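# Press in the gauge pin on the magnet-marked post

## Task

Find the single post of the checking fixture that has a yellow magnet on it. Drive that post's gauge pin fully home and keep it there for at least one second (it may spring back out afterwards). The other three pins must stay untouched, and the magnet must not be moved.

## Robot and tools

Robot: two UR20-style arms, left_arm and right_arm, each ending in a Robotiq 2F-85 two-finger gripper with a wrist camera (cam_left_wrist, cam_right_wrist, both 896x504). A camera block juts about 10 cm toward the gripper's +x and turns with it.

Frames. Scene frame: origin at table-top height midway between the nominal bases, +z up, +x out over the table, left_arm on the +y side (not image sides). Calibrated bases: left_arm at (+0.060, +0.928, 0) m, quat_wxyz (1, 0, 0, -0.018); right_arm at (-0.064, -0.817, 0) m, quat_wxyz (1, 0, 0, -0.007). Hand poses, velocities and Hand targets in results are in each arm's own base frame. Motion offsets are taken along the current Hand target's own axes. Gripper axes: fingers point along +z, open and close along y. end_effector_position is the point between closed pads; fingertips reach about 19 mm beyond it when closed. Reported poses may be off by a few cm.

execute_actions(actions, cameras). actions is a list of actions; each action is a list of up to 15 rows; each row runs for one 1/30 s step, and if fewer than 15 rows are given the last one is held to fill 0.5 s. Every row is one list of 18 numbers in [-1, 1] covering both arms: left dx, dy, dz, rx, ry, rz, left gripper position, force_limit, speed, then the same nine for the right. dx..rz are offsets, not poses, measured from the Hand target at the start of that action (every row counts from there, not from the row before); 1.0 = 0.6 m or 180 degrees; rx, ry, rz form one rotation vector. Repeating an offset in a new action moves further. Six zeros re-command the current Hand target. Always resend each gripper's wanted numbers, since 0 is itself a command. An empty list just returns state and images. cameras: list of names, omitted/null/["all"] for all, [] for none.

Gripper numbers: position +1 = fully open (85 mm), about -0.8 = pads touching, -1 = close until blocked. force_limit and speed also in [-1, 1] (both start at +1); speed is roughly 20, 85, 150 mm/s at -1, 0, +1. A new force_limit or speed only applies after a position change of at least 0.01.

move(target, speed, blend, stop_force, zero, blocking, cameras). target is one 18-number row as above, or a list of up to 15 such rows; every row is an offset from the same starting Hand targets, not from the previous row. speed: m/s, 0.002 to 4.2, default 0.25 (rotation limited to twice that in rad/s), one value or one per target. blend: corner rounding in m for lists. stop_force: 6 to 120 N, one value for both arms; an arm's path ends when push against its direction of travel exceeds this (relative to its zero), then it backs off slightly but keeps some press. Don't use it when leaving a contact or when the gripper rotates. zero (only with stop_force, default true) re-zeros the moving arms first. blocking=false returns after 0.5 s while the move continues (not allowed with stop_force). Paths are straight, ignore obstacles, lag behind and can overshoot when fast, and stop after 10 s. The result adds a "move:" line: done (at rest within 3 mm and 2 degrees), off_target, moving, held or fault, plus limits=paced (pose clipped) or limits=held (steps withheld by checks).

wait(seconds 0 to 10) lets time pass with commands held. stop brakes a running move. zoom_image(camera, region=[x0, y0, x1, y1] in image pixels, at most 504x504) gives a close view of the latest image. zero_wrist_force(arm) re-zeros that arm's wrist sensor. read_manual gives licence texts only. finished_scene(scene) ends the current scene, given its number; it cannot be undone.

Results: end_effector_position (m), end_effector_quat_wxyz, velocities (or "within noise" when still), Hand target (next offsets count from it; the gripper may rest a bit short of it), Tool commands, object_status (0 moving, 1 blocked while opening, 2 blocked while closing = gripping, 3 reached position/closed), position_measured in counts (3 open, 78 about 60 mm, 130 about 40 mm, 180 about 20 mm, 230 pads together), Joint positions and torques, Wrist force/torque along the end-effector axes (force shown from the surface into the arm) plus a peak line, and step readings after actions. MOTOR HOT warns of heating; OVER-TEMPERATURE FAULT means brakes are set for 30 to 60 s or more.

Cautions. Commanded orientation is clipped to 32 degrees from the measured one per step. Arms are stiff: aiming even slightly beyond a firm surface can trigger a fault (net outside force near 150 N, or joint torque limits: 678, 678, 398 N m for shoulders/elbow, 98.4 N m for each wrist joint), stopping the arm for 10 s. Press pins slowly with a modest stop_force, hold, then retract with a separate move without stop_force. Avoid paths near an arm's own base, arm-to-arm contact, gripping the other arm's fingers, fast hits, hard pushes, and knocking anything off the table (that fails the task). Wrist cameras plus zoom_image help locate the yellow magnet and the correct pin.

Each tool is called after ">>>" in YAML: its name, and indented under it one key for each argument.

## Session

>>> execute_actions:
  actions: []

Scene clock: 0.00 s.
left_arm: end_effector_position=(+0.3071, -0.4220, +0.1602) position_measured=3 object_status=3 end_effector_quat_wxyz=(+0.066, +0.956, -0.074, +0.275) | right_arm: end_effector_position=(+0.4900, -0.3027, +0.2369) position_measured=3 object_status=3 end_effector_quat_wxyz=(+0.548, -0.467, -0.511, -0.471)
Joint positions: left_arm=[-1.763 -1.739 2.857 -2.766 -1.003 1.555] | right_arm=[2.511 -2.074 -2.06 -2.212 2.389 -0.015]
Joint velocities: within noise
Joint torques (N m): no reading
Motor temperatures (°C): left_arm=[24 35 26 38 34 33] | right_arm=[28 35 35 36 33 38]
Wrist force (N): no reading
Wrist torque (N m): no reading
Wrist force, peak (N): no reading
Hand target: left_arm +0.3071, -0.4220, +0.1602; +0.066, +0.956, -0.074, +0.275 | right_arm +0.4900, -0.3027, +0.2369; +0.548, -0.467, -0.511, -0.471
Tool commands: left_gripper/position=+1.0 left_gripper/force_limit=+1.0 left_gripper/speed=+1.0 right_gripper/position=+1.0 right_gripper/force_limit=+1.0 right_gripper/speed=+1.0
camera_calibration:
cam_left_wrist: T_world_to_cam=[[-0.285835, -0.958093, 0.0188626, -0.30276], [-0.929607, 0.27245, -0.248197, 0.463413], [0.232657, -0.0884782, -0.968526, 0.172428], [0, 0, 0, 1]] pos_world=[0.304136, -0.401073, 0.28773]
cam_right_wrist: T_world_to_cam=[[0.978979, 0.0562001, -0.196068, -0.399553], [-0.174505, -0.266853, -0.947807, 0.238768], [-0.105588, 0.962097, -0.251436, 0.530477], [0, 0, 0, 1]] pos_world=[0.488832, -0.424199, 0.281347]

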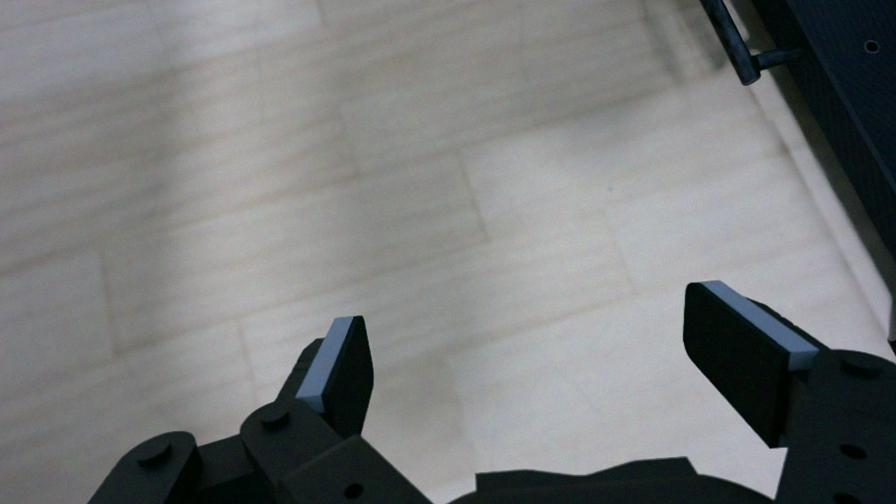

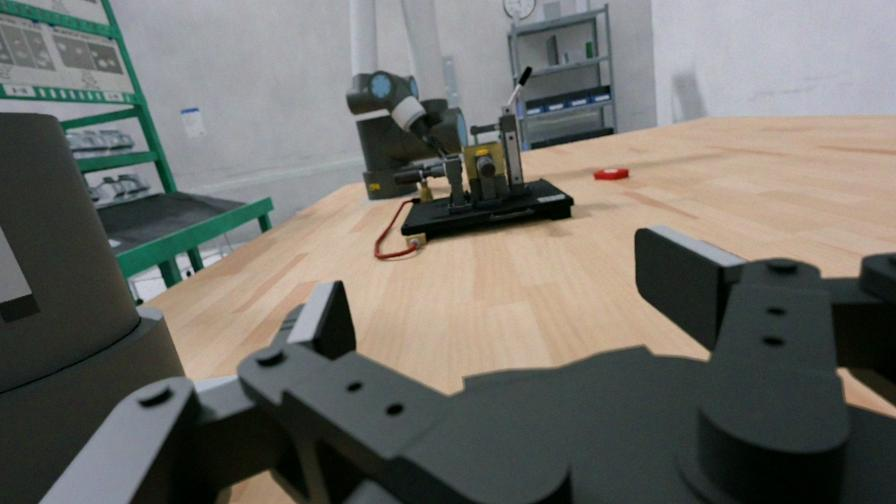

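>>> zoom_image:
  camera: "cam_right_wrist"
  region: [370, 60, 630, 260]

Scaled by 1.938 from the camera's 896x504 image, which has a finer 1280x720 frame.

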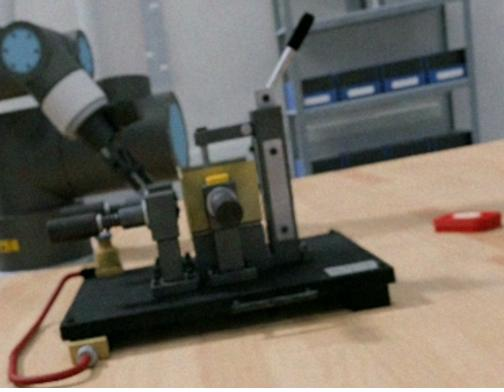

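>>> move:
  target:
    - [0,0,0,0,0,0,1,1,1,0.19,0.352,0.469,-0.002,-0.055,0.006,-1,1,0]
    - [0,0,0,0,0,0,1,1,1,0.243,0.078,1.0,-0.004,-0.110,0.013,-1,1,0]
  blend: 0.1
  speed: 0.5
  cameras: ["cam_right_wrist"]

Scene clock: 6.27 s.
left_arm: end_effector_position=(+0.3071, -0.4220, +0.1602) position_measured=3 object_status=3 end_effector_quat_wxyz=(+0.066, +0.956, -0.074, +0.275) | right_arm: end_effector_position=(+0.4694, +0.2924, +0.4067) position_measured=232 object_status=3 end_effector_quat_wxyz=(-0.458, +0.554, +0.585, +0.375)
Joint positions: left_arm=[-1.763 -1.739 2.857 -2.766 -1.003 1.555] | right_arm=[3.495 -1.663 -2.684 0.258 2.765 2.301]
Joint velocities: within noise
Joint torques (N m): left_arm=[3.64 -12.65 -57.37 -7.65 4.08 -0.37] | right_arm=[25.17 37.66 35.46 15.46 0.75 4.57]
Motor temperatures (°C): left_arm=[24 35 26 38 34 33] | right_arm=[28 35 35 36 33 38]
Wrist force (N): left_arm=[0.1 -0.1 0.0] | right_arm=[0.1 -0.1 1.3]
Wrist torque (N m): left_arm=[-0.01 -0.01 0.00] | right_arm=[0.45 0.15 -0.06]
Wrist force, peak (N): left_arm=[0.4 0.1 -0.4] | right_arm=[1.9 -1.3 5.0]
Hand target: left_arm +0.3071, -0.4220, +0.1602; +0.066, +0.956, -0.074, +0.275 | right_arm +0.4694, +0.2924, +0.4067; -0.458, +0.554, +0.585, +0.375
Off the commanded pose: left_arm 0.000 m, 0 deg | right_arm 0.000 m, 0 deg.
move: done
camera_calibration:
cam_right_wrist: T_world_to_cam=[[0.979183, -0.0141073, -0.202487, -0.356451], [-0.173707, -0.574309, -0.799997, 0.584299], [-0.105004, 0.818517, -0.564804, 0.167693], [0, 0, 0, 1]] pos_world=[0.468136, 0.193279, 0.489975]
Images, in order (width x height): cam_right_wrist 896x504.

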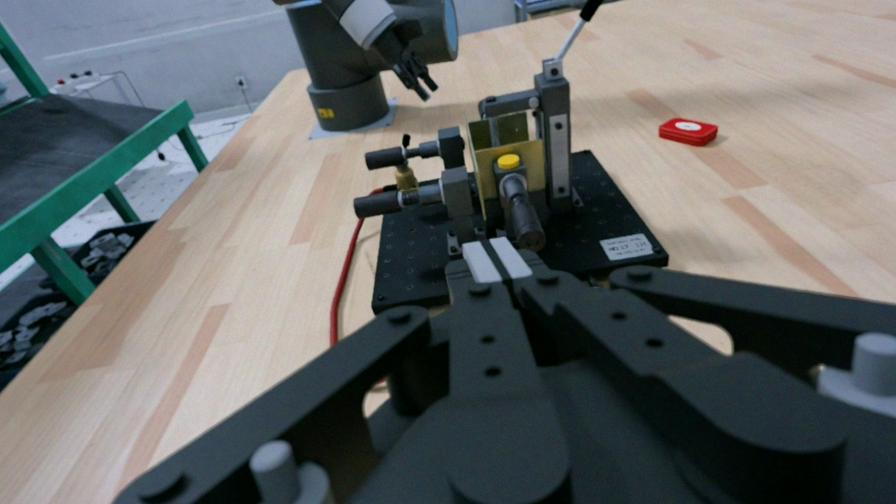

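>>> move:
  target: [0,0,0,0,0,0,1,1,1,-0.2125,0.179,0.590,-0.035,-0.402,0.0084,-1,1,0]
  speed: 0.4
  cameras: ["cam_right_wrist"]

Scene clock: 9.23 s.
left_arm: end_effector_position=(+0.3071, -0.4220, +0.1602) position_measured=3 object_status=3 end_effector_quat_wxyz=(+0.066, +0.956, -0.074, +0.275) | right_arm: end_effector_position=(+0.5291, +0.5999, +0.1723) position_measured=232 object_status=3 end_effector_quat_wxyz=(+0.000, +0.699, +0.715, +0.000)
Joint positions: left_arm=[-1.763 -1.739 2.857 -2.766 -1.003 1.555] | right_arm=[4.243 -1.764 -2.283 -0.665 1.571 2.649]
Joint velocities: within noise
Joint torques (N m): left_arm=[8.48 -10.58 -59.35 -7.35 4.2 -0.76] | right_arm=[25.88 95.06 79.67 6.87 -3.9 6.5]
Motor temperatures (°C): left_arm=[24 35 26 38 34 33] | right_arm=[28 35 35 36 33 38]
Wrist force (N): left_arm=[0.0 0.0 0.1] | right_arm=[-0.1 2.4 1.4]
Wrist torque (N m): left_arm=[0.00 -0.01 0.00] | right_arm=[1.48 -0.03 -0.47]
Wrist force, peak (N): left_arm=[0.0 -0.2 -0.4] | right_arm=[3.6 3.2 2.9]
Hand target: left_arm +0.3071, -0.4220, +0.1602; +0.066, +0.956, -0.074, +0.275 | right_arm +0.5291, +0.6000, +0.1723; +0.000, +0.699, +0.715, +0.000
Off the commanded pose: left_arm 0.000 m, 0 deg | right_arm 0.000 m, 0 deg.
move: done
camera_calibration:
cam_right_wrist: T_world_to_cam=[[0.98763, -0.140373, 0.0698672, -0.433762], [-0.154585, -0.9463, 0.283935, 0.610056], [0.0262584, -0.291223, -0.956295, 0.453591], [0, 0, 0, 1]] pos_world=[0.510792, 0.648504, 0.290856]
Images, in order (width x height): cam_right_wrist 896x504.

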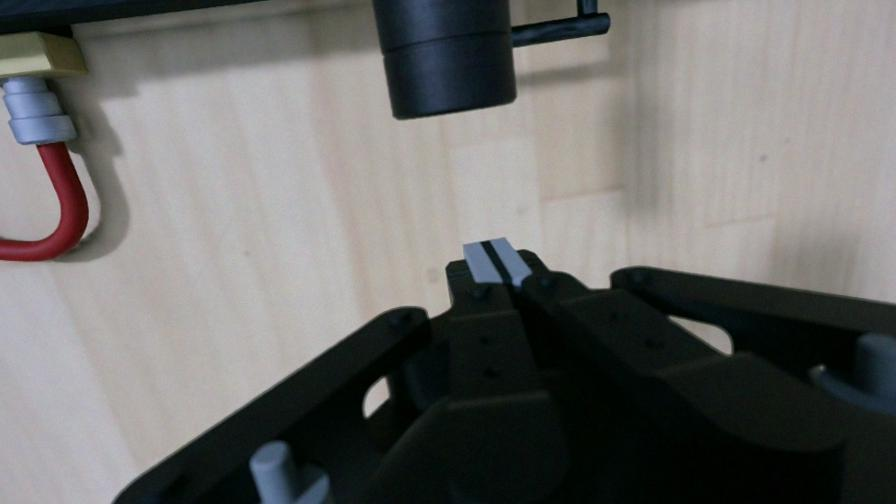

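>>> move:
  target:
    - [0,0,0,0,0,0,1,1,1,0.04,-0.0125,0,0,0,0,-1,1,0]
    - [0,0,0,0,0,0,1,1,1,0.135,-0.0125,0,0,0,0,-1,1,0]
  cameras: ["cam_right_wrist"]
  speed: [0.05, 0.013]
  stop_force: 60

>>> wait:
  seconds: 0.9
  cameras: []

Scene clock: 14.00 s.
left_arm: end_effector_position=(+0.3071, -0.4220, +0.1602) position_measured=3 object_status=3 end_effector_quat_wxyz=(+0.066, +0.956, -0.074, +0.275) | right_arm: end_effector_position=(+0.5202, +0.6589, +0.1722) position_measured=232 object_status=3 end_effector_quat_wxyz=(+0.000, +0.699, +0.715, +0.000)
Joint positions: left_arm=[-1.763 -1.739 2.857 -2.766 -1.003 1.555] | right_arm=[4.286 -1.802 -2.23 -0.681 1.571 2.691]
Joint velocities: within noise
Joint torques (N m): left_arm=[12.98 -7.37 -63.39 -7.48 4.53 -0.71] | right_arm=[6.02 146.2 103.74 27.43 11.75 -8.14]
Motor temperatures (°C): left_arm=[24 35 26 38 34 33] | right_arm=[28 35 35 36 33 38]
Wrist force (N): left_arm=[0.0 0.0 0.0] | right_arm=[-46.0 5.6 14.5]
Wrist torque (N m): left_arm=[0.01 -0.01 0.00] | right_arm=[1.62 0.25 -0.22]
Wrist force, peak (N): left_arm=[0.5 0.1 -0.3] | right_arm=[-85.2 3.6 -17.8]
Hand target: left_arm +0.3071, -0.4220, +0.1602; +0.066, +0.956, -0.074, +0.275 | right_arm +0.5202, +0.6589, +0.1722; +0.000, +0.699, +0.715, +0.000 (not the last commanded pose)
Off the commanded pose: left_arm 0.000 m, 0 deg | right_arm 0.022 m, 0 deg.
move: contact (right_arm); path passed 1 of 2 targets
camera_calibration:
cam_right_wrist: T_world_to_cam=[[0.987632, -0.14038, 0.0698314, -0.416655], [-0.154593, -0.946178, 0.284339, 0.664434], [0.0261573, -0.291618, -0.956177, 0.471238], [0, 0, 0, 1]] pos_world=[0.501892, 0.707603, 0.290758]
Images, in order (width x height): cam_right_wrist 896x504.

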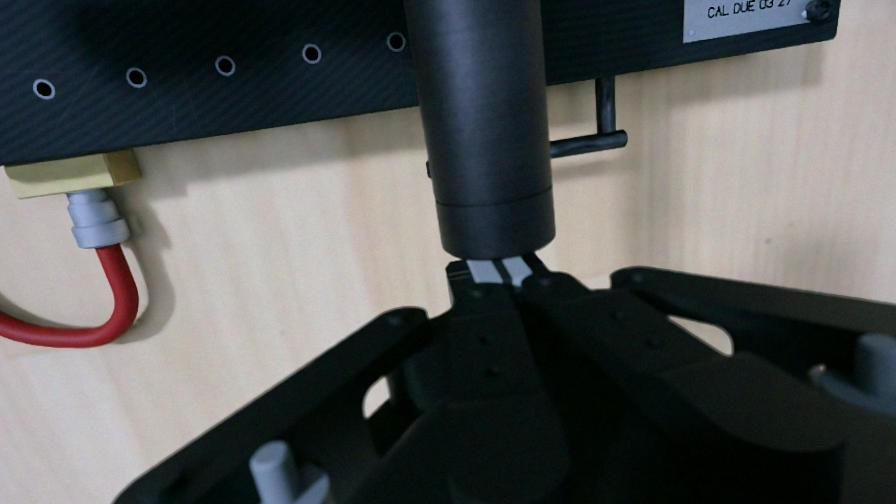

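Scene clock: 14.90 s.
left_arm: end_effector_position=(+0.3071, -0.4220, +0.1602) position_measured=3 object_status=3 end_effector_quat_wxyz=(+0.066, +0.956, -0.074, +0.275) | right_arm: end_effector_position=(+0.5202, +0.6589, +0.1722) position_measured=232 object_status=3 end_effector_quat_wxyz=(+0.000, +0.699, +0.715, +0.000)
Joint positions: left_arm=[-1.763 -1.739 2.857 -2.766 -1.003 1.555] | right_arm=[4.286 -1.802 -2.23 -0.681 1.571 2.691]
Joint velocities: within noise
Joint torques (N m): left_arm=[6.08 -8.18 -67.15 -7.27 3.78 -1.32] | right_arm=[4.79 139.84 107.2 23.62 8.03 -7.33]
Motor temperatures (°C): left_arm=[24 35 26 38 34 33] | right_arm=[28 35 35 36 33 38]
Wrist force (N): left_arm=[-0.1 0.0 0.0] | right_arm=[-45.1 5.2 14.4]
Wrist torque (N m): left_arm=[0.00 0.02 0.00] | right_arm=[1.70 0.22 -0.22]
Wrist force, peak (N): left_arm=[0.3 0.3 0.0] | right_arm=[-46.0 5.9 14.8]
Hand target: left_arm +0.3071, -0.4220, +0.1602; +0.066, +0.956, -0.074, +0.275 | right_arm +0.5202, +0.6589, +0.1722; +0.000, +0.699, +0.715, +0.000 (not the last commanded pose)
Tool commands: left_gripper/position=+1.0 left_gripper/force_limit=+1.0 left_gripper/speed=+1.0 right_gripper/position=-1.0 right_gripper/force_limit=+1.0 right_gripper/speed=+0.0
Off the commanded pose: left_arm 0.000 m, 0 deg | right_arm 0.022 m, 0 deg.
wait: 0.90 s; at rest by 0.17 s
No camera images: "cameras" was empty.

>>> move:
  target: [0,0,0,0,0,0,1,1,1,-0.07,0,0,0,0,0,-1,1,0]
  cameras: []
  speed: 0.1

>>> finished_scene:
  scene: 3

Scene clock: 15.93 s.
left_arm: end_effector_position=(+0.3071, -0.4220, +0.1602) position_measured=3 object_status=3 end_effector_quat_wxyz=(+0.066, +0.956, -0.074, +0.275) | right_arm: end_effector_position=(+0.5212, +0.6172, +0.1722) position_measured=232 object_status=3 end_effector_quat_wxyz=(+0.000, +0.699, +0.715, +0.000)
Joint positions: left_arm=[-1.763 -1.739 2.857 -2.766 -1.003 1.555] | right_arm=[4.262 -1.771 -2.273 -0.668 1.571 2.668]
Joint velocities: within noise
Joint torques (N m): left_arm=[10.71 -7.46 -65.73 -7.77 4.56 -1.14] | right_arm=[-21.02 121.34 58.38 15.92 -2.09 -7.32]
Motor temperatures (°C): left_arm=[24 35 26 38 34 33] | right_arm=[28 35 35 36 33 38]
Wrist force (N): left_arm=[0.1 0.1 -0.2] | right_arm=[-1.6 1.7 1.7]
Wrist torque (N m): left_arm=[0.02 -0.01 0.00] | right_arm=[1.39 0.23 -0.43]
Wrist force, peak (N): left_arm=[0.0 0.2 -0.4] | right_arm=[-45.3 5.0 14.9]
Hand target: left_arm +0.3071, -0.4220, +0.1602; +0.066, +0.956, -0.074, +0.275 | right_arm +0.5212, +0.6169, +0.1722; +0.000, +0.699, +0.715, +0.000
Off the commanded pose: left_arm 0.000 m, 0 deg | right_arm 0.000 m, 0 deg.
move: done
No camera images: "cameras" was empty.

The scene is finished: the task was done.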